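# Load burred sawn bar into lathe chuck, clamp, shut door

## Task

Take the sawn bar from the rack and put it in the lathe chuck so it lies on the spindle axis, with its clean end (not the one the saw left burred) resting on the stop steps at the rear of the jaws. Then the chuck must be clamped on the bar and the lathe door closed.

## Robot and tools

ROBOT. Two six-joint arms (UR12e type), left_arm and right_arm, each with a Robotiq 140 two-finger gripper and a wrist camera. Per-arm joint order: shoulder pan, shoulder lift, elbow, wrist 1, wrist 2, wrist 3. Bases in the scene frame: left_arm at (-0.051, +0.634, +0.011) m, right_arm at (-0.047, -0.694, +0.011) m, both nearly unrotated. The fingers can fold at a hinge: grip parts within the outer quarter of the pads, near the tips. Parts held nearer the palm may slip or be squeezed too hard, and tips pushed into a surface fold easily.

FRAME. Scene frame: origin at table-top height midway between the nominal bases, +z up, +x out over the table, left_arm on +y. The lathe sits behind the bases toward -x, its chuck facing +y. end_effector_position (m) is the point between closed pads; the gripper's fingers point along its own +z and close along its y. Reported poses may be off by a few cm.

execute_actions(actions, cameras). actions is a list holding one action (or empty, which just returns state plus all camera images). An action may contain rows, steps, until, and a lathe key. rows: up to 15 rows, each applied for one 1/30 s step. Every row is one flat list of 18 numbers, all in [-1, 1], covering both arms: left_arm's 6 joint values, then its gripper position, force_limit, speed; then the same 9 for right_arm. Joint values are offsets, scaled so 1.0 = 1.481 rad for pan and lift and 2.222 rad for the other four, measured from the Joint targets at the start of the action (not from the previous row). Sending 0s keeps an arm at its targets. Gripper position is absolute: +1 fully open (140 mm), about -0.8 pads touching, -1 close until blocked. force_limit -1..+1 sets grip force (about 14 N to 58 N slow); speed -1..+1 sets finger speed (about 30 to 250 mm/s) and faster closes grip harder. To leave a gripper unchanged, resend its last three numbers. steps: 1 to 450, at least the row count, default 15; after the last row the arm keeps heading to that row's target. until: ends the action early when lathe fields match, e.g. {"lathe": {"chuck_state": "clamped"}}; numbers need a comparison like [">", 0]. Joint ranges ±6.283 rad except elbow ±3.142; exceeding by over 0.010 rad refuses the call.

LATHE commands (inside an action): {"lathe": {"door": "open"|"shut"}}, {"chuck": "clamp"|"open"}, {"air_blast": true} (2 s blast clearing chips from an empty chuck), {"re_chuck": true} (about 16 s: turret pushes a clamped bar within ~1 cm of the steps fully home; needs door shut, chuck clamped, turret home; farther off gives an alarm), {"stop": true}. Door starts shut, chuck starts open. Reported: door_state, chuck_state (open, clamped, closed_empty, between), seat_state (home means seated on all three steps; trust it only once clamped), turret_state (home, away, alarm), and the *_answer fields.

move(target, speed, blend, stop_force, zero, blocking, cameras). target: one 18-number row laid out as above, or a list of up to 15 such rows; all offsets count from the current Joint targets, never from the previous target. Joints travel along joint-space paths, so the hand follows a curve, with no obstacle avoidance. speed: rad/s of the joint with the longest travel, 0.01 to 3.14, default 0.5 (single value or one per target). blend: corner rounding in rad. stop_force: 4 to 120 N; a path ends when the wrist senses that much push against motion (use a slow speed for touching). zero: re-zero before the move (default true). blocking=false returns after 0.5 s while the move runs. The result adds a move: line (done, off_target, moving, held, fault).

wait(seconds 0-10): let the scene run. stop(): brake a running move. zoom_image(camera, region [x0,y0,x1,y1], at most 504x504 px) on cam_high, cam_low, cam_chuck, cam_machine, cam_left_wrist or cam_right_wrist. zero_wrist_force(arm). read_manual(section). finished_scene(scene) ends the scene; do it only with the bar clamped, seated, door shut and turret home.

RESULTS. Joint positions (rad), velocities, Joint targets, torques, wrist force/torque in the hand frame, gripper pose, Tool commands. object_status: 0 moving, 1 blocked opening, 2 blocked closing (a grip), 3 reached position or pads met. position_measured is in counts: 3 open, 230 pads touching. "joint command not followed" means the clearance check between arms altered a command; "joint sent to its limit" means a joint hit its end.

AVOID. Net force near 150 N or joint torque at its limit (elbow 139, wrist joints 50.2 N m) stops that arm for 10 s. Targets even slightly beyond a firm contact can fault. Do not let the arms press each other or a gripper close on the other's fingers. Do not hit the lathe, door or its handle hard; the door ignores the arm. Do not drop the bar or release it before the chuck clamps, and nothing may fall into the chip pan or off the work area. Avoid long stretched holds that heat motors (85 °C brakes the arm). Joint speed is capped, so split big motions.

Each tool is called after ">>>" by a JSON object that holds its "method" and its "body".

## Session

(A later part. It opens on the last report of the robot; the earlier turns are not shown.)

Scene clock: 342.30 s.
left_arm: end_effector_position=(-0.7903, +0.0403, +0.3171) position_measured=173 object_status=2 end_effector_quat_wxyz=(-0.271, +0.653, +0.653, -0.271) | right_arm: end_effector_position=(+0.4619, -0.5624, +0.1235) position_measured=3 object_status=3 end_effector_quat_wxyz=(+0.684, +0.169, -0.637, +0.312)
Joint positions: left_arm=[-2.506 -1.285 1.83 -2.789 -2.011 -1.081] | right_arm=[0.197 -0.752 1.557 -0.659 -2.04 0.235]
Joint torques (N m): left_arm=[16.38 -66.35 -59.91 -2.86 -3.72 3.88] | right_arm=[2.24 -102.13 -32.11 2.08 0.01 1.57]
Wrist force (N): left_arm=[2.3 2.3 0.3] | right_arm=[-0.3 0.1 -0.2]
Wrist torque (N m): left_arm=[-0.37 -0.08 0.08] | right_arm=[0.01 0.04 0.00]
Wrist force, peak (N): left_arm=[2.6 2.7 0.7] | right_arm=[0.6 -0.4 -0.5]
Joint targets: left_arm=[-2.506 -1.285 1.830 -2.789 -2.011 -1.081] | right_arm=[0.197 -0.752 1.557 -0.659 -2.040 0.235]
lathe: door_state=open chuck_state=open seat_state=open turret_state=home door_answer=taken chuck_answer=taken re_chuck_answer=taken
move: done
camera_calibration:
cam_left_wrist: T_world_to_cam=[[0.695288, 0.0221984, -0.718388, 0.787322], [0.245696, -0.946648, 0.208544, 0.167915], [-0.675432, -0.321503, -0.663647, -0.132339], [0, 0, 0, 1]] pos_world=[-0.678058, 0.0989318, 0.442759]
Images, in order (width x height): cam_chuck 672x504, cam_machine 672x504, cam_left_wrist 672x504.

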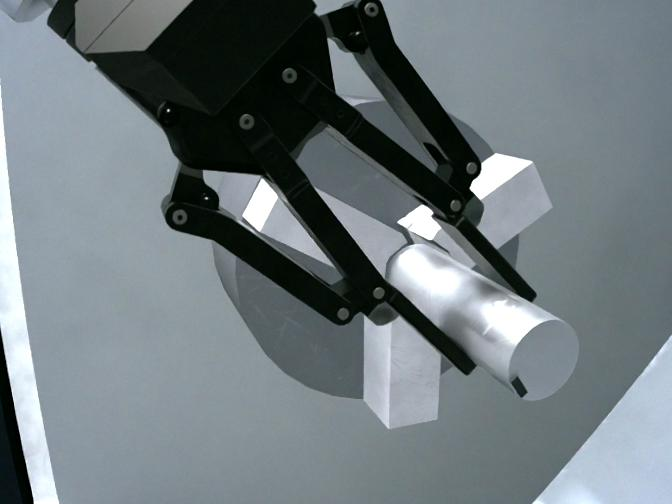

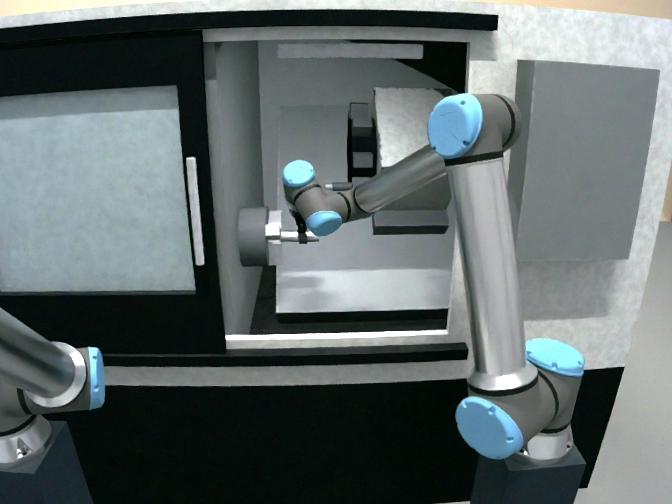

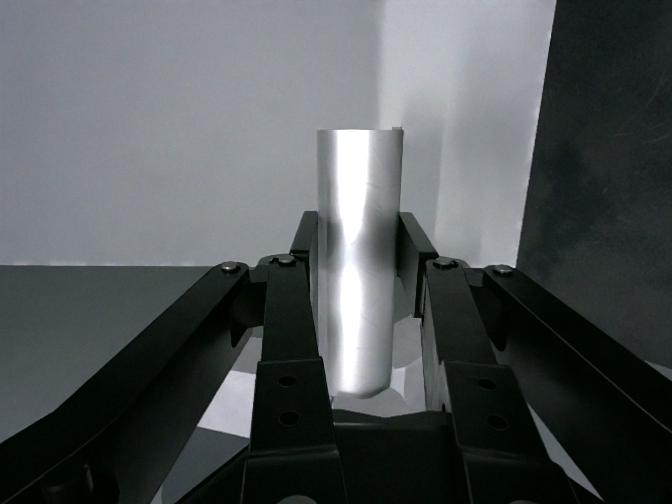

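>>> {"method": "move", "body": {"target": [0.0274,0.0292,-0.0280,0.01575,-0.01143,0.01602,-1,1,-1,0,0,0,0,0,0,1,1,1], "speed": 0.02, "stop_force": 8, "cameras": ["cam_chuck","cam_machine","cam_left_wrist"]}}

>>> {"method": "zoom_image", "body": {"camera": "cam_chuck", "region": [370, 220, 470, 300]}}

>>> {"method": "zoom_image", "body": {"camera": "cam_machine", "region": [230, 190, 350, 290]}}

>>> {"method": "zoom_image", "body": {"camera": "cam_left_wrist", "region": [300, 330, 450, 420]}}

Scene clock: 351.73 s.
left_arm: end_effector_position=(-0.7907, +0.0153, +0.3171) position_measured=173 object_status=2 end_effector_quat_wxyz=(-0.271, +0.653, +0.653, -0.270) | right_arm: end_effector_position=(+0.4619, -0.5624, +0.1235) position_measured=3 object_status=3 end_effector_quat_wxyz=(+0.684, +0.169, -0.637, +0.312)
Joint positions: left_arm=[-2.48 -1.258 1.791 -2.767 -2.027 -1.058] | right_arm=[0.197 -0.752 1.557 -0.659 -2.04 0.235]
Joint torques (N m): left_arm=[-9.68 -78.52 -35.49 -8.83 3.29 -3.91] | right_arm=[1.02 -102.74 -32.57 2 -0.02 1.59]
Wrist force (N): left_arm=[12.3 -1.8 -7.8] | right_arm=[0.1 0.1 -0.4]
Wrist torque (N m): left_arm=[-0.28 -0.14 0.36] | right_arm=[0.01 -0.04 0.00]
Wrist force, peak (N): left_arm=[23.2 0.9 -15.3] | right_arm=[-0.2 -0.5 -0.7]
Joint targets: left_arm=[-2.480 -1.258 1.791 -2.767 -2.027 -1.058] | right_arm=[0.197 -0.752 1.557 -0.659 -2.040 0.235]
lathe: door_state=open chuck_state=open seat_state=open turret_state=home door_answer=taken chuck_answer=taken re_chuck_answer=taken
move: contact (left_arm); left_arm: the elbow is farthest, 0.023 rad from its target
camera_calibration:
cam_left_wrist: T_world_to_cam=[[0.695453, 0.0222074, -0.718228, 0.788197], [0.245448, -0.946746, 0.208391, 0.14416], [-0.675352, -0.321214, -0.663868, -0.14055], [0, 0, 0, 1]] pos_world=[-0.678459, 0.0738326, 0.442758]
Images, in order (width x height): cam_chuck 672x504, cam_machine 672x504, cam_left_wrist 672x504.

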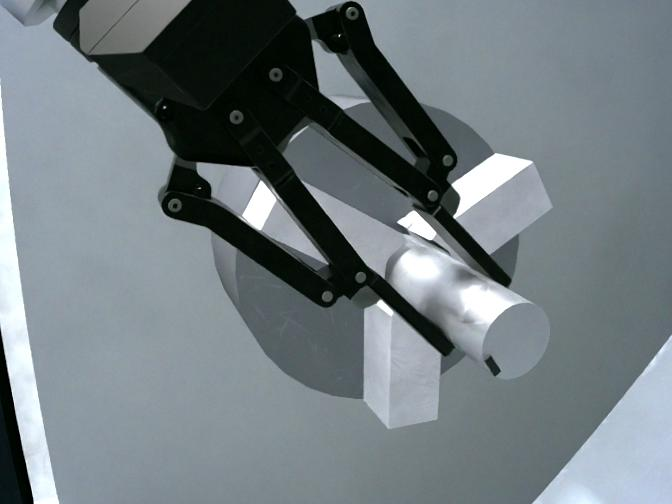

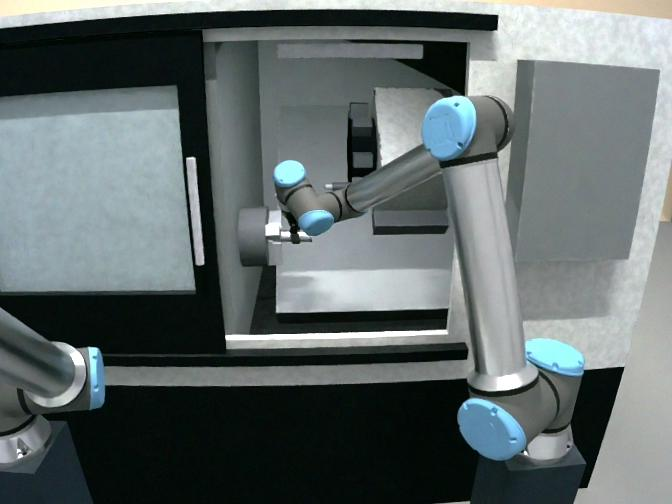

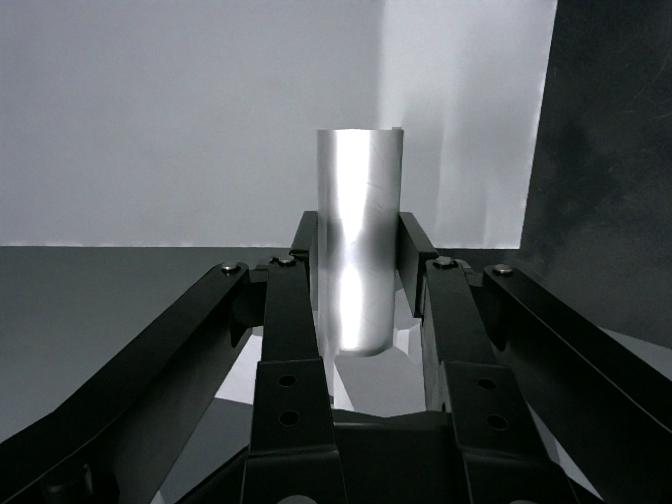

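Scaled by 5.040.

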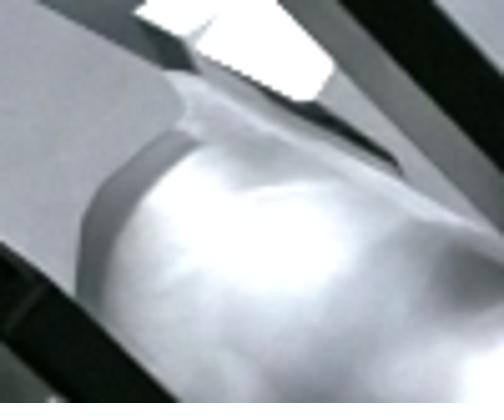

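Scaled by 4.200.

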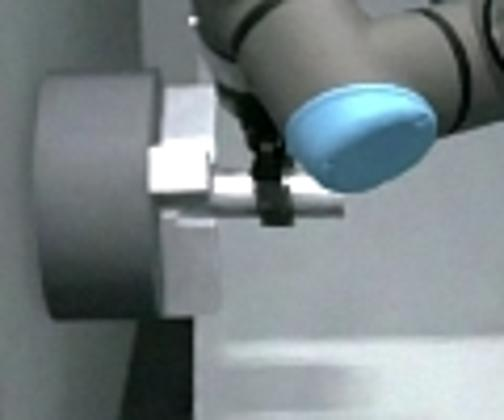

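Scaled by 3.360.

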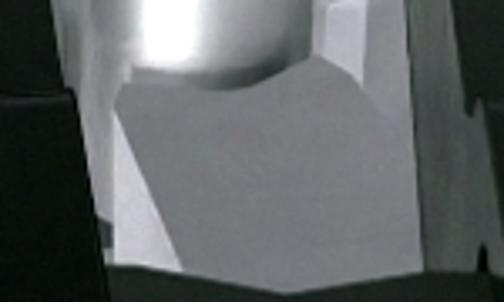

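>>> {"method": "move", "body": {"target": [0,-0.0006,-0.00039,0.00079,0,0,-1,1,-1,0,0,0,0,0,0,1,1,1], "speed": 0.02}}

Scene clock: 358.63 s.
left_arm: end_effector_position=(-0.7907, +0.0154, +0.3180) position_measured=173 object_status=2 end_effector_quat_wxyz=(-0.271, +0.653, +0.653, -0.270) | right_arm: end_effector_position=(+0.4619, -0.5624, +0.1235) position_measured=3 object_status=3 end_effector_quat_wxyz=(+0.684, +0.169, -0.637, +0.312)
Joint positions: left_arm=[-2.48 -1.259 1.79 -2.765 -2.027 -1.058] | right_arm=[0.197 -0.752 1.557 -0.659 -2.04 0.235]
Joint torques (N m): left_arm=[-10.67 -88.45 -61.65 -3.35 1.31 -3.65] | right_arm=[1.95 -104.08 -32.9 1.97 -0.17 1.51]
Wrist force (N): left_arm=[5.8 3.3 1.3] | right_arm=[0.0 0.0 -0.3]
Wrist torque (N m): left_arm=[-0.40 0.15 0.11] | right_arm=[0.00 -0.03 -0.01]
Wrist force, peak (N): left_arm=[12.5 -2.2 -8.4] | right_arm=[0.7 -0.1 -0.2]
Joint targets: left_arm=[-2.480 -1.259 1.790 -2.765 -2.027 -1.058] | right_arm=[0.197 -0.752 1.557 -0.659 -2.040 0.235]
lathe: door_state=open chuck_state=open seat_state=open turret_state=home door_answer=taken chuck_answer=taken re_chuck_answer=taken
move: done

>>> {"method": "move", "body": {"target": [0.00685,0.0073,-0.0070,0.0039,-0.0029,0.0040,-1,1,-1,0,0,0,0,0,0,1,1,1], "speed": 0.01, "stop_force": 12, "cameras": ["cam_chuck","cam_machine","cam_left_wrist"]}}

>>> {"method": "zoom_image", "body": {"camera": "cam_chuck", "region": [370, 220, 470, 320]}}

Scene clock: 362.50 s.
left_arm: end_effector_position=(-0.7908, +0.0148, +0.3182) position_measured=173 object_status=2 end_effector_quat_wxyz=(-0.271, +0.653, +0.653, -0.270) | right_arm: end_effector_position=(+0.4619, -0.5624, +0.1235) position_measured=3 object_status=3 end_effector_quat_wxyz=(+0.684, +0.169, -0.637, +0.312)
Joint positions: left_arm=[-2.48 -1.258 1.789 -2.765 -2.027 -1.058] | right_arm=[0.197 -0.752 1.557 -0.659 -2.04 0.235]
Joint torques (N m): left_arm=[-3.36 -87.03 -43.56 -11.93 6.16 -3.78] | right_arm=[1.45 -102.6 -32.76 2 0.2 1.66]
Wrist force (N): left_arm=[18.7 1.6 -0.9] | right_arm=[0.1 -0.2 0.1]
Wrist torque (N m): left_arm=[-0.38 0.71 0.12] | right_arm=[-0.05 -0.03 0.00]
Wrist force, peak (N): left_arm=[22.9 2.5 -2.1] | right_arm=[0.2 -0.7 -0.4]
Joint targets: left_arm=[-2.480 -1.258 1.789 -2.765 -2.027 -1.058] | right_arm=[0.197 -0.752 1.557 -0.659 -2.040 0.235]
lathe: door_state=open chuck_state=open seat_state=open turret_state=home door_answer=taken chuck_answer=taken re_chuck_answer=taken
move: contact (left_arm); left_arm: the elbow is farthest, 0.014 rad from its target
camera_calibration:
cam_left_wrist: T_world_to_cam=[[0.695373, 0.0223207, -0.718302, 0.789113], [0.245401, -0.946812, 0.208147, 0.143449], [-0.675451, -0.321012, -0.663865, -0.140097], [0, 0, 0, 1]] pos_world=[-0.678559, 0.0732329, 0.443957]
Images, in order (width x height): cam_chuck 672x504, cam_machine 672x504, cam_left_wrist 672x504.

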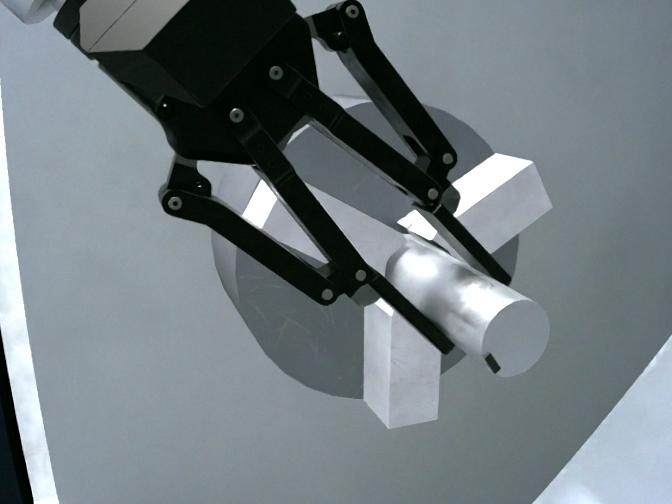

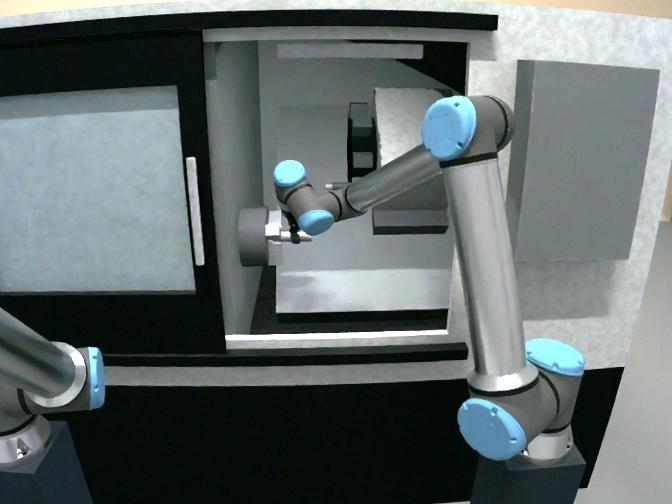

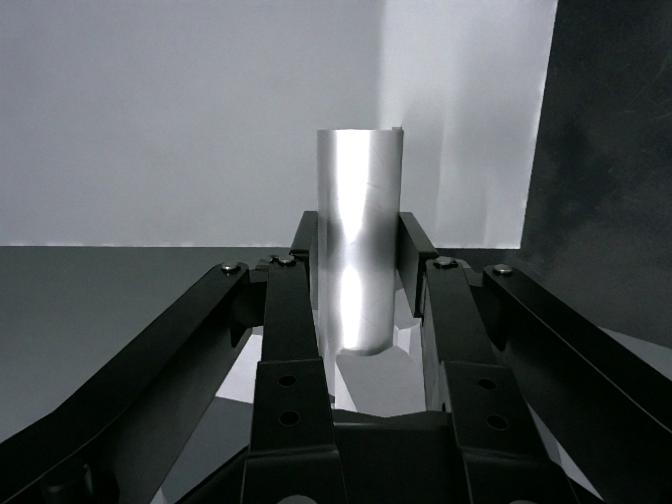

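Scaled by 5.040.

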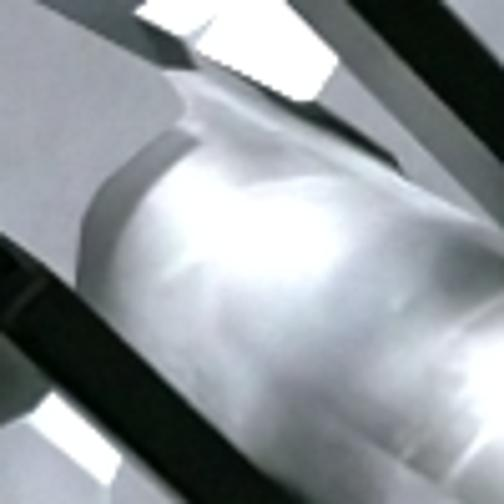

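>>> {"method": "move", "body": {"target": [-0.0010,-0.0011,0.00105,-0.0006,0.0004,-0.0006,-1,1,-1,0,0,0,0,0,0,1,1,1], "speed": 0.02}}

>>> {"method": "move", "body": {"target": [0,-0.0030,-0.0019,0.0039,0,0,-1,1,-1,0,0,0,0,0,0,1,1,1], "speed": 0.01, "stop_force": 8}}

Scene clock: 368.60 s.
left_arm: end_effector_position=(-0.7908, +0.0162, +0.3183) position_measured=173 object_status=2 end_effector_quat_wxyz=(-0.271, +0.653, +0.653, -0.270) | right_arm: end_effector_position=(+0.4619, -0.5624, +0.1235) position_measured=3 object_status=3 end_effector_quat_wxyz=(+0.684, +0.169, -0.637, +0.312)
Joint positions: left_arm=[-2.481 -1.26 1.791 -2.766 -2.026 -1.059] | right_arm=[0.197 -0.752 1.557 -0.659 -2.04 0.235]
Joint torques (N m): left_arm=[-17.62 -89.18 -39.16 -10.28 0.4 -4.02] | right_arm=[0.89 -102.58 -32.89 1.95 -0.21 1.53]
Wrist force (N): left_arm=[5.2 2.9 0.7] | right_arm=[0.1 -0.2 -0.3]
Wrist torque (N m): left_arm=[-0.28 -0.79 0.32] | right_arm=[-0.04 -0.02 0.00]
Wrist force, peak (N): left_arm=[18.9 2.4 -0.2] | right_arm=[-0.2 -0.4 -0.6]
Joint targets: left_arm=[-2.481 -1.260 1.791 -2.766 -2.026 -1.059] | right_arm=[0.197 -0.752 1.557 -0.659 -2.040 0.235]
lathe: door_state=open chuck_state=open seat_state=open turret_state=home door_answer=taken chuck_answer=taken re_chuck_answer=taken
move: done

Scene clock: 370.47 s.
left_arm: end_effector_position=(-0.7907, +0.0163, +0.3213) position_measured=173 object_status=2 end_effector_quat_wxyz=(-0.271, +0.653, +0.653, -0.270) | right_arm: end_effector_position=(+0.4619, -0.5624, +0.1235) position_measured=3 object_status=3 end_effector_quat_wxyz=(+0.684, +0.169, -0.637, +0.312)
Joint positions: left_arm=[-2.481 -1.262 1.788 -2.761 -2.026 -1.059] | right_arm=[0.197 -0.752 1.557 -0.659 -2.04 0.235]
Joint torques (N m): left_arm=[-18.01 -74 -47.38 -13.01 -1.24 -2.7] | right_arm=[1.9 -103.46 -32.94 1.97 -0.07 1.71]
Wrist force (N): left_arm=[4.9 11.9 3.0] | right_arm=[0.3 -0.1 -0.2]
Wrist torque (N m): left_arm=[-0.47 -0.58 -0.39] | right_arm=[-0.03 -0.08 0.00]
Wrist force, peak (N): left_arm=[6.8 13.7 3.0] | right_arm=[0.1 0.1 0.7]
Joint targets: left_arm=[-2.481 -1.262 1.788 -2.761 -2.026 -1.059] | right_arm=[0.197 -0.752 1.557 -0.659 -2.040 0.235]
lathe: door_state=open chuck_state=open seat_state=open turret_state=home door_answer=taken chuck_answer=taken re_chuck_answer=taken
move: contact (left_arm)

>>> {"method": "move", "body": {"target": [0,0.00142,0.00099,-0.00194,0,0,-1,1,-1,0,0,0,0,0,0,1,1,1], "speed": 0.02}}

>>> {"method": "move", "body": {"target": [0.00216,-0.0025,0.0023,-0.0001,-0.0009,0.00126,-1,1,-1,0,0,0,0,0,0,1,1,1], "speed": 0.01, "stop_force": 8}}

Scene clock: 381.60 s.
left_arm: end_effector_position=(-0.7907, +0.0163, +0.3188) position_measured=173 object_status=2 end_effector_quat_wxyz=(-0.271, +0.653, +0.653, -0.270) | right_arm: end_effector_position=(+0.4619, -0.5624, +0.1235) position_measured=3 object_status=3 end_effector_quat_wxyz=(+0.684, +0.169, -0.637, +0.312)
Joint positions: left_arm=[-2.481 -1.26 1.791 -2.765 -2.026 -1.059] | right_arm=[0.197 -0.752 1.557 -0.659 -2.04 0.235]
Joint torques (N m): left_arm=[-17.7 -65.69 -38.41 -10.17 -3.95 -0.12] | right_arm=[2.25 -102.07 -32.14 2.03 -0.04 1.49]
Wrist force (N): left_arm=[4.9 2.2 0.5] | right_arm=[0.3 -0.2 0.2]
Wrist torque (N m): left_arm=[-0.42 -0.72 0.31] | right_arm=[-0.04 -0.07 -0.01]
Wrist force, peak (N): left_arm=[4.9 12.3 3.2] | right_arm=[0.7 -0.1 -0.2]
Joint targets: left_arm=[-2.481 -1.260 1.791 -2.765 -2.026 -1.059] | right_arm=[0.197 -0.752 1.557 -0.659 -2.040 0.235]
lathe: door_state=open chuck_state=open seat_state=open turret_state=home door_answer=taken chuck_answer=taken re_chuck_answer=taken
move: done

Scene clock: 383.37 s.
left_arm: end_effector_position=(-0.7877, +0.0164, +0.3187) position_measured=173 object_status=2 end_effector_quat_wxyz=(-0.271, +0.653, +0.653, -0.270) | right_arm: end_effector_position=(+0.4619, -0.5624, +0.1235) position_measured=3 object_status=3 end_effector_quat_wxyz=(+0.684, +0.169, -0.637, +0.312)
Joint positions: left_arm=[-2.479 -1.263 1.795 -2.765 -2.028 -1.057] | right_arm=[0.197 -0.752 1.557 -0.659 -2.04 0.235]
Joint torques (N m): left_arm=[-9.91 -70.52 -57.16 -5.12 1.56 -3.71] | right_arm=[1.15 -102.99 -32.52 2.08 -0.05 1.35]
Wrist force (N): left_arm=[5.3 -3.1 7.0] | right_arm=[0.2 0.4 -0.2]
Wrist torque (N m): left_arm=[-0.37 -0.15 0.53] | right_arm=[0.08 -0.04 0.00]
Wrist force, peak (N): left_arm=[5.5 -5.0 8.5] | right_arm=[0.1 -0.5 -0.1]
Joint targets: left_arm=[-2.479 -1.263 1.795 -2.765 -2.028 -1.057] | right_arm=[0.197 -0.752 1.557 -0.659 -2.040 0.235]
lathe: door_state=open chuck_state=open seat_state=open turret_state=home door_answer=taken chuck_answer=taken re_chuck_answer=taken
move: contact (left_arm)

>>> {"method": "move", "body": {"target": [-0.00378,0.00438,-0.00403,0.00018,0.00158,-0.0022,-1,1,-1,0,0,0,0,0,0,1,1,1], "speed": 0.01, "stop_force": 10}}

Scene clock: 386.30 s.
left_arm: end_effector_position=(-0.7916, +0.0164, +0.3188) position_measured=173 object_status=2 end_effector_quat_wxyz=(-0.271, +0.653, +0.653, -0.270) | right_arm: end_effector_position=(+0.4619, -0.5624, +0.1235) position_measured=3 object_status=3 end_effector_quat_wxyz=(+0.684, +0.169, -0.637, +0.312)
Joint positions: left_arm=[-2.482 -1.259 1.789 -2.765 -2.026 -1.06] | right_arm=[0.197 -0.752 1.557 -0.659 -2.04 0.235]
Joint torques (N m): left_arm=[11.61 -89.67 -40 -10.64 -4.41 3.45] | right_arm=[1.37 -102.38 -32.43 1.94 -0.11 1.62]
Wrist force (N): left_arm=[4.3 5.3 -1.3] | right_arm=[-0.2 0.0 0.0]
Wrist torque (N m): left_arm=[-0.49 -0.82 0.16] | right_arm=[-0.01 0.02 -0.01]
Wrist force, peak (N): left_arm=[5.2 8.2 -3.5] | right_arm=[0.0 -0.7 -0.2]
Joint targets: left_arm=[-2.482 -1.259 1.789 -2.765 -2.026 -1.060] | right_arm=[0.197 -0.752 1.557 -0.659 -2.040 0.235]
lathe: door_state=open chuck_state=open seat_state=open turret_state=home door_answer=taken chuck_answer=taken re_chuck_answer=taken
move: contact (left_arm)

>>> {"method": "move", "body": {"target": [0.00103,-0.00136,0.00097,0.00023,-0.00043,0.0006,-1,1,-1,0,0,0,0,0,0,1,1,1], "speed": 0.02}}

>>> {"method": "move", "body": {"target": [0.00343,0.00365,-0.0035,0.00195,-0.00145,0.0020,-1,1,-1,0,0,0,0,0,0,1,1,1], "speed": 0.01, "stop_force": 10}}

Scene clock: 390.97 s.
left_arm: end_effector_position=(-0.7898, +0.0164, +0.3190) position_measured=173 object_status=2 end_effector_quat_wxyz=(-0.271, +0.653, +0.653, -0.270) | right_arm: end_effector_position=(+0.4619, -0.5624, +0.1235) position_measured=3 object_status=3 end_effector_quat_wxyz=(+0.684, +0.169, -0.637, +0.312)
Joint positions: left_arm=[-2.48 -1.261 1.792 -2.764 -2.027 -1.058] | right_arm=[0.197 -0.752 1.557 -0.659 -2.04 0.235]
Joint torques (N m): left_arm=[17.1 -87.7 -39.71 -3.17 -3.89 3.74] | right_arm=[2.18 -102.39 -32.7 1.92 0.03 1.58]
Wrist force (N): left_arm=[4.3 2.0 1.7] | right_arm=[-0.3 0.0 0.0]
Wrist torque (N m): left_arm=[-0.49 -0.58 0.13] | right_arm=[-0.01 0.04 0.00]
Wrist force, peak (N): left_arm=[4.8 5.9 -1.4] | right_arm=[-0.3 -0.1 -0.7]
Joint targets: left_arm=[-2.480 -1.261 1.792 -2.764 -2.027 -1.058] | right_arm=[0.197 -0.752 1.557 -0.659 -2.040 0.235]
lathe: door_state=open chuck_state=open seat_state=open turret_state=home door_answer=taken chuck_answer=taken re_chuck_answer=taken
move: done

Scene clock: 392.50 s.
left_arm: end_effector_position=(-0.7897, +0.0149, +0.3190) position_measured=173 object_status=2 end_effector_quat_wxyz=(-0.271, +0.653, +0.653, -0.270) | right_arm: end_effector_position=(+0.4619, -0.5624, +0.1235) position_measured=3 object_status=3 end_effector_quat_wxyz=(+0.684, +0.169, -0.637, +0.312)
Joint positions: left_arm=[-2.479 -1.26 1.789 -2.763 -2.028 -1.057] | right_arm=[0.197 -0.752 1.557 -0.659 -2.04 0.235]
Joint torques (N m): left_arm=[-6.44 -86.43 -41.69 -11.36 4.48 -3.4] | right_arm=[2.29 -103.43 -32.88 2.01 -0.23 1.53]
Wrist force (N): left_arm=[14.5 1.3 2.2] | right_arm=[-0.1 0.2 0.1]
Wrist torque (N m): left_arm=[-0.41 0.05 0.17] | right_arm=[0.03 -0.01 0.00]
Wrist force, peak (N): left_arm=[19.6 2.4 -0.1] | right_arm=[-0.8 -0.2 -0.1]
Joint targets: left_arm=[-2.479 -1.260 1.789 -2.763 -2.028 -1.057] | right_arm=[0.197 -0.752 1.557 -0.659 -2.040 0.235]
lathe: door_state=open chuck_state=open seat_state=open turret_state=home door_answer=taken chuck_answer=taken re_chuck_answer=taken
move: contact (left_arm)

Consistent contact at y=0.0149. Clamp.

>>> {"method": "execute_actions", "body": {"actions": [{"steps": 120, "lathe": {"chuck": "clamp"}, "until": {"lathe": {"chuck_state": "clamped"}}}], "cameras": ["cam_chuck"]}}

Scene clock: 394.60 s.
left_arm: end_effector_position=(-0.7896, +0.0149, +0.3193) position_measured=173 object_status=2 end_effector_quat_wxyz=(-0.271, +0.653, +0.653, -0.270) | right_arm: end_effector_position=(+0.4619, -0.5624, +0.1235) position_measured=3 object_status=3 end_effector_quat_wxyz=(+0.684, +0.169, -0.637, +0.312)
Joint positions: left_arm=[-2.479 -1.26 1.789 -2.763 -2.028 -1.057] | right_arm=[0.197 -0.752 1.557 -0.659 -2.04 0.235]
Joint torques (N m): left_arm=[-23.33 -13.89 -44.88 -10.17 3.22 -2.94] | right_arm=[3.29 -102.19 -32.52 2.07 -0.16 1.7]
Wrist force (N): left_arm=[28.4 28.4 -85.6] | right_arm=[-0.3 -0.1 0.1]
Wrist torque (N m): left_arm=[-1.10 0.43 -0.51] | right_arm=[-0.03 0.06 0.00]
Wrist force, peak (N): left_arm=[28.5 29.4 -85.3] | right_arm=[-0.1 -0.3 -0.5]
Joint targets: left_arm=[-2.479 -1.260 1.789 -2.763 -2.028 -1.057] | right_arm=[0.197 -0.752 1.557 -0.659 -2.040 0.235]
Tool commands: left_gripper/position=-1.0 left_gripper/force_limit=+1.0 left_gripper/speed=-1.0 right_gripper/position=+1.0 right_gripper/force_limit=+1.0 right_gripper/speed=+1.0
lathe: door_state=open chuck_state=clamped seat_state=home turret_state=home door_answer=taken chuck_answer=taken re_chuck_answer=taken
Images, in order (width x height): cam_chuck 672x504.

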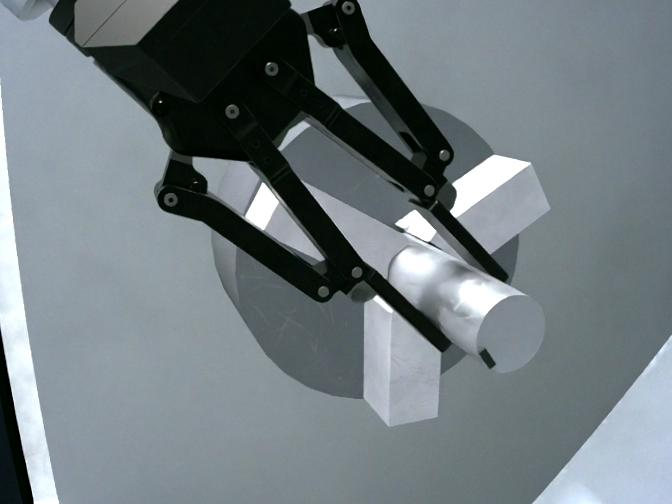

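>>> {"method": "execute_actions", "body": {"actions": [{"rows": [[0,0,0,0,0,0,0.3,1,-0.5,0,0,0,0,0,0,1,1,1]], "steps": 60}], "cameras": ["cam_chuck"]}}

Scene clock: 399.47 s.
left_arm: end_effector_position=(-0.7897, +0.0149, +0.3190) position_measured=91 object_status=3 end_effector_quat_wxyz=(-0.271, +0.653, +0.653, -0.270) | right_arm: end_effector_position=(+0.4619, -0.5624, +0.1235) position_measured=3 object_status=3 end_effector_quat_wxyz=(+0.684, +0.169, -0.637, +0.312)
Joint positions: left_arm=[-2.479 -1.26 1.789 -2.763 -2.028 -1.057] | right_arm=[0.197 -0.752 1.557 -0.659 -2.04 0.235]
Joint torques (N m): left_arm=[10.86 -84.09 -34.67 -1.84 -3.26 -0.09] | right_arm=[2.63 -102.46 -32.52 2 -0.11 1.53]
Wrist force (N): left_arm=[4.2 -1.5 -3.9] | right_arm=[0.1 0.3 0.2]
Wrist torque (N m): left_arm=[-0.48 -0.61 0.21] | right_arm=[0.05 -0.05 0.00]
Wrist force, peak (N): left_arm=[34.8 29.4 -105.8] | right_arm=[0.4 -0.6 -0.3]
Joint targets: left_arm=[-2.479 -1.260 1.789 -2.763 -2.028 -1.057] | right_arm=[0.197 -0.752 1.557 -0.659 -2.040 0.235]
lathe: door_state=open chuck_state=clamped seat_state=home turret_state=home door_answer=taken chuck_answer=taken re_chuck_answer=taken
Images, in order (width x height): cam_chuck 672x504.

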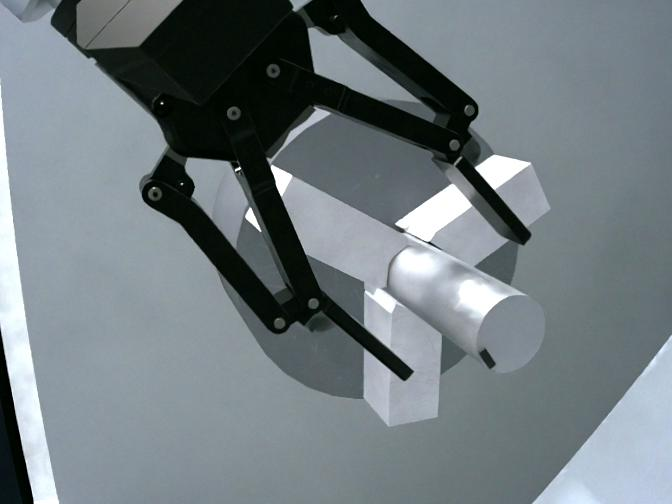

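>>> {"method": "move", "body": {"target": [[0.0634,-0.1212,0.0064,0.0919,-0.0249,0.0378,0.3,1,-0.5,0,0,0,0,0,0,1,1,1],[0.6550,-0.2863,0.0797,0.4100,0.2061,0.0419,0.3,1,-0.5,0,0,0,0,0,0,1,1,1]], "speed": [0.25,0.8], "blend": 0.03, "cameras": ["cam_chuck","cam_machine"]}}

Scene clock: 409.53 s.
left_arm: end_effector_position=(+0.1659, +0.0491, +0.3003) position_measured=91 object_status=3 end_effector_quat_wxyz=(+0.000, +0.264, +0.964, +0.001) | right_arm: end_effector_position=(+0.4619, -0.5624, +0.1235) position_measured=3 object_status=3 end_effector_quat_wxyz=(+0.684, +0.169, -0.637, +0.312)
Joint positions: left_arm=[-1.509 -1.684 1.966 -1.852 -1.57 -0.964] | right_arm=[0.197 -0.752 1.557 -0.659 -2.04 0.235]
Joint torques (N m): left_arm=[18.64 -48.44 -39.07 -0.45 2.76 3.74] | right_arm=[1.9 -102.78 -32.75 2.02 -0.04 1.53]
Wrist force (N): left_arm=[4.4 -2.7 -2.6] | right_arm=[-0.3 0.1 -0.2]
Wrist torque (N m): left_arm=[-0.34 -0.89 -0.30] | right_arm=[0.03 0.07 -0.01]
Wrist force, peak (N): left_arm=[6.8 -5.6 -2.8] | right_arm=[-0.1 -0.6 -0.3]
Joint targets: left_arm=[-1.508 -1.684 1.966 -1.852 -1.570 -0.964] | right_arm=[0.197 -0.752 1.557 -0.659 -2.040 0.235]
lathe: door_state=open chuck_state=clamped seat_state=home turret_state=home door_answer=taken chuck_answer=taken re_chuck_answer=taken
move: done
Images, in order (width x height): cam_chuck 672x504, cam_machine 672x504.

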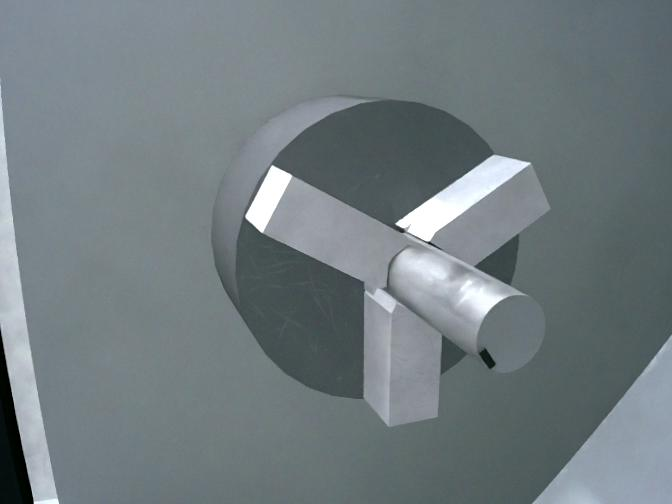

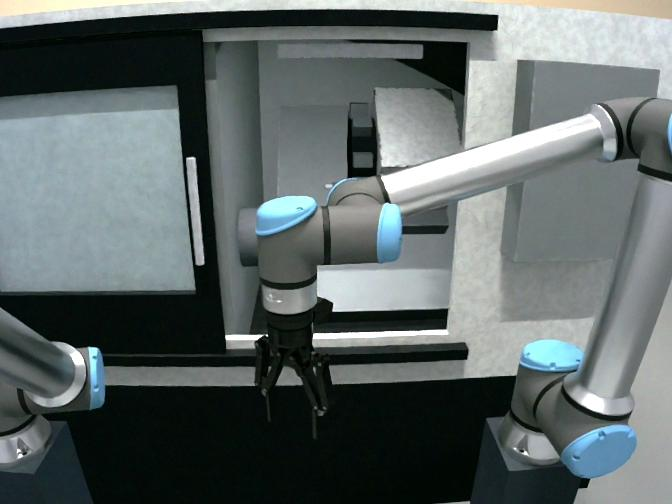

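>>> {"method": "execute_actions", "body": {"actions": [{"steps": 300, "lathe": {"door": "shut"}, "until": {"lathe": {"door_state": "shut"}}}], "cameras": ["cam_chuck","cam_machine"]}}

Scene clock: 414.03 s.
left_arm: end_effector_position=(+0.1660, +0.0492, +0.3003) position_measured=91 object_status=3 end_effector_quat_wxyz=(+0.000, +0.264, +0.965, +0.001) | right_arm: end_effector_position=(+0.4619, -0.5624, +0.1235) position_measured=3 object_status=3 end_effector_quat_wxyz=(+0.684, +0.169, -0.637, +0.312)
Joint positions: left_arm=[-1.508 -1.684 1.966 -1.852 -1.57 -0.964] | right_arm=[0.197 -0.752 1.557 -0.659 -2.04 0.235]
Joint torques (N m): left_arm=[16.11 -49.8 -38.91 -0.82 2.59 3.48] | right_arm=[1.73 -102.96 -32.87 2.1 -0.06 1.82]
Wrist force (N): left_arm=[4.8 -2.9 -2.7] | right_arm=[0.0 -0.1 0.1]
Wrist torque (N m): left_arm=[-0.37 -0.98 -0.29] | right_arm=[-0.03 0.00 0.00]
Wrist force, peak (N): left_arm=[5.2 -2.6 -2.8] | right_arm=[0.2 -0.6 0.3]
Joint targets: left_arm=[-1.508 -1.684 1.966 -1.852 -1.570 -0.964] | right_arm=[0.197 -0.752 1.557 -0.659 -2.040 0.235]
Tool commands: left_gripper/position=+0.3 left_gripper/force_limit=+1.0 left_gripper/speed=-0.5 right_gripper/position=+1.0 right_gripper/force_limit=+1.0 right_gripper/speed=+1.0
lathe: door_state=shut chuck_state=clamped seat_state=home turret_state=home door_answer=taken chuck_answer=taken re_chuck_answer=taken
Images, in order (width x height): cam_chuck 672x504, cam_machine 672x504.

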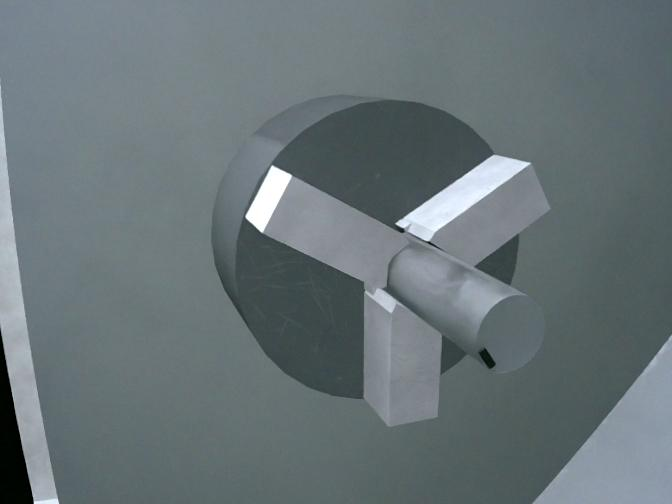

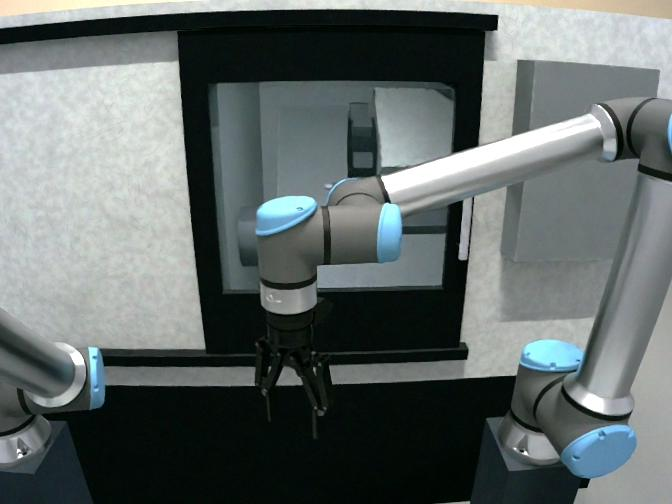

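>>> {"method": "finished_scene", "body": {"scene": 1}}

The scene is finished: the task was done.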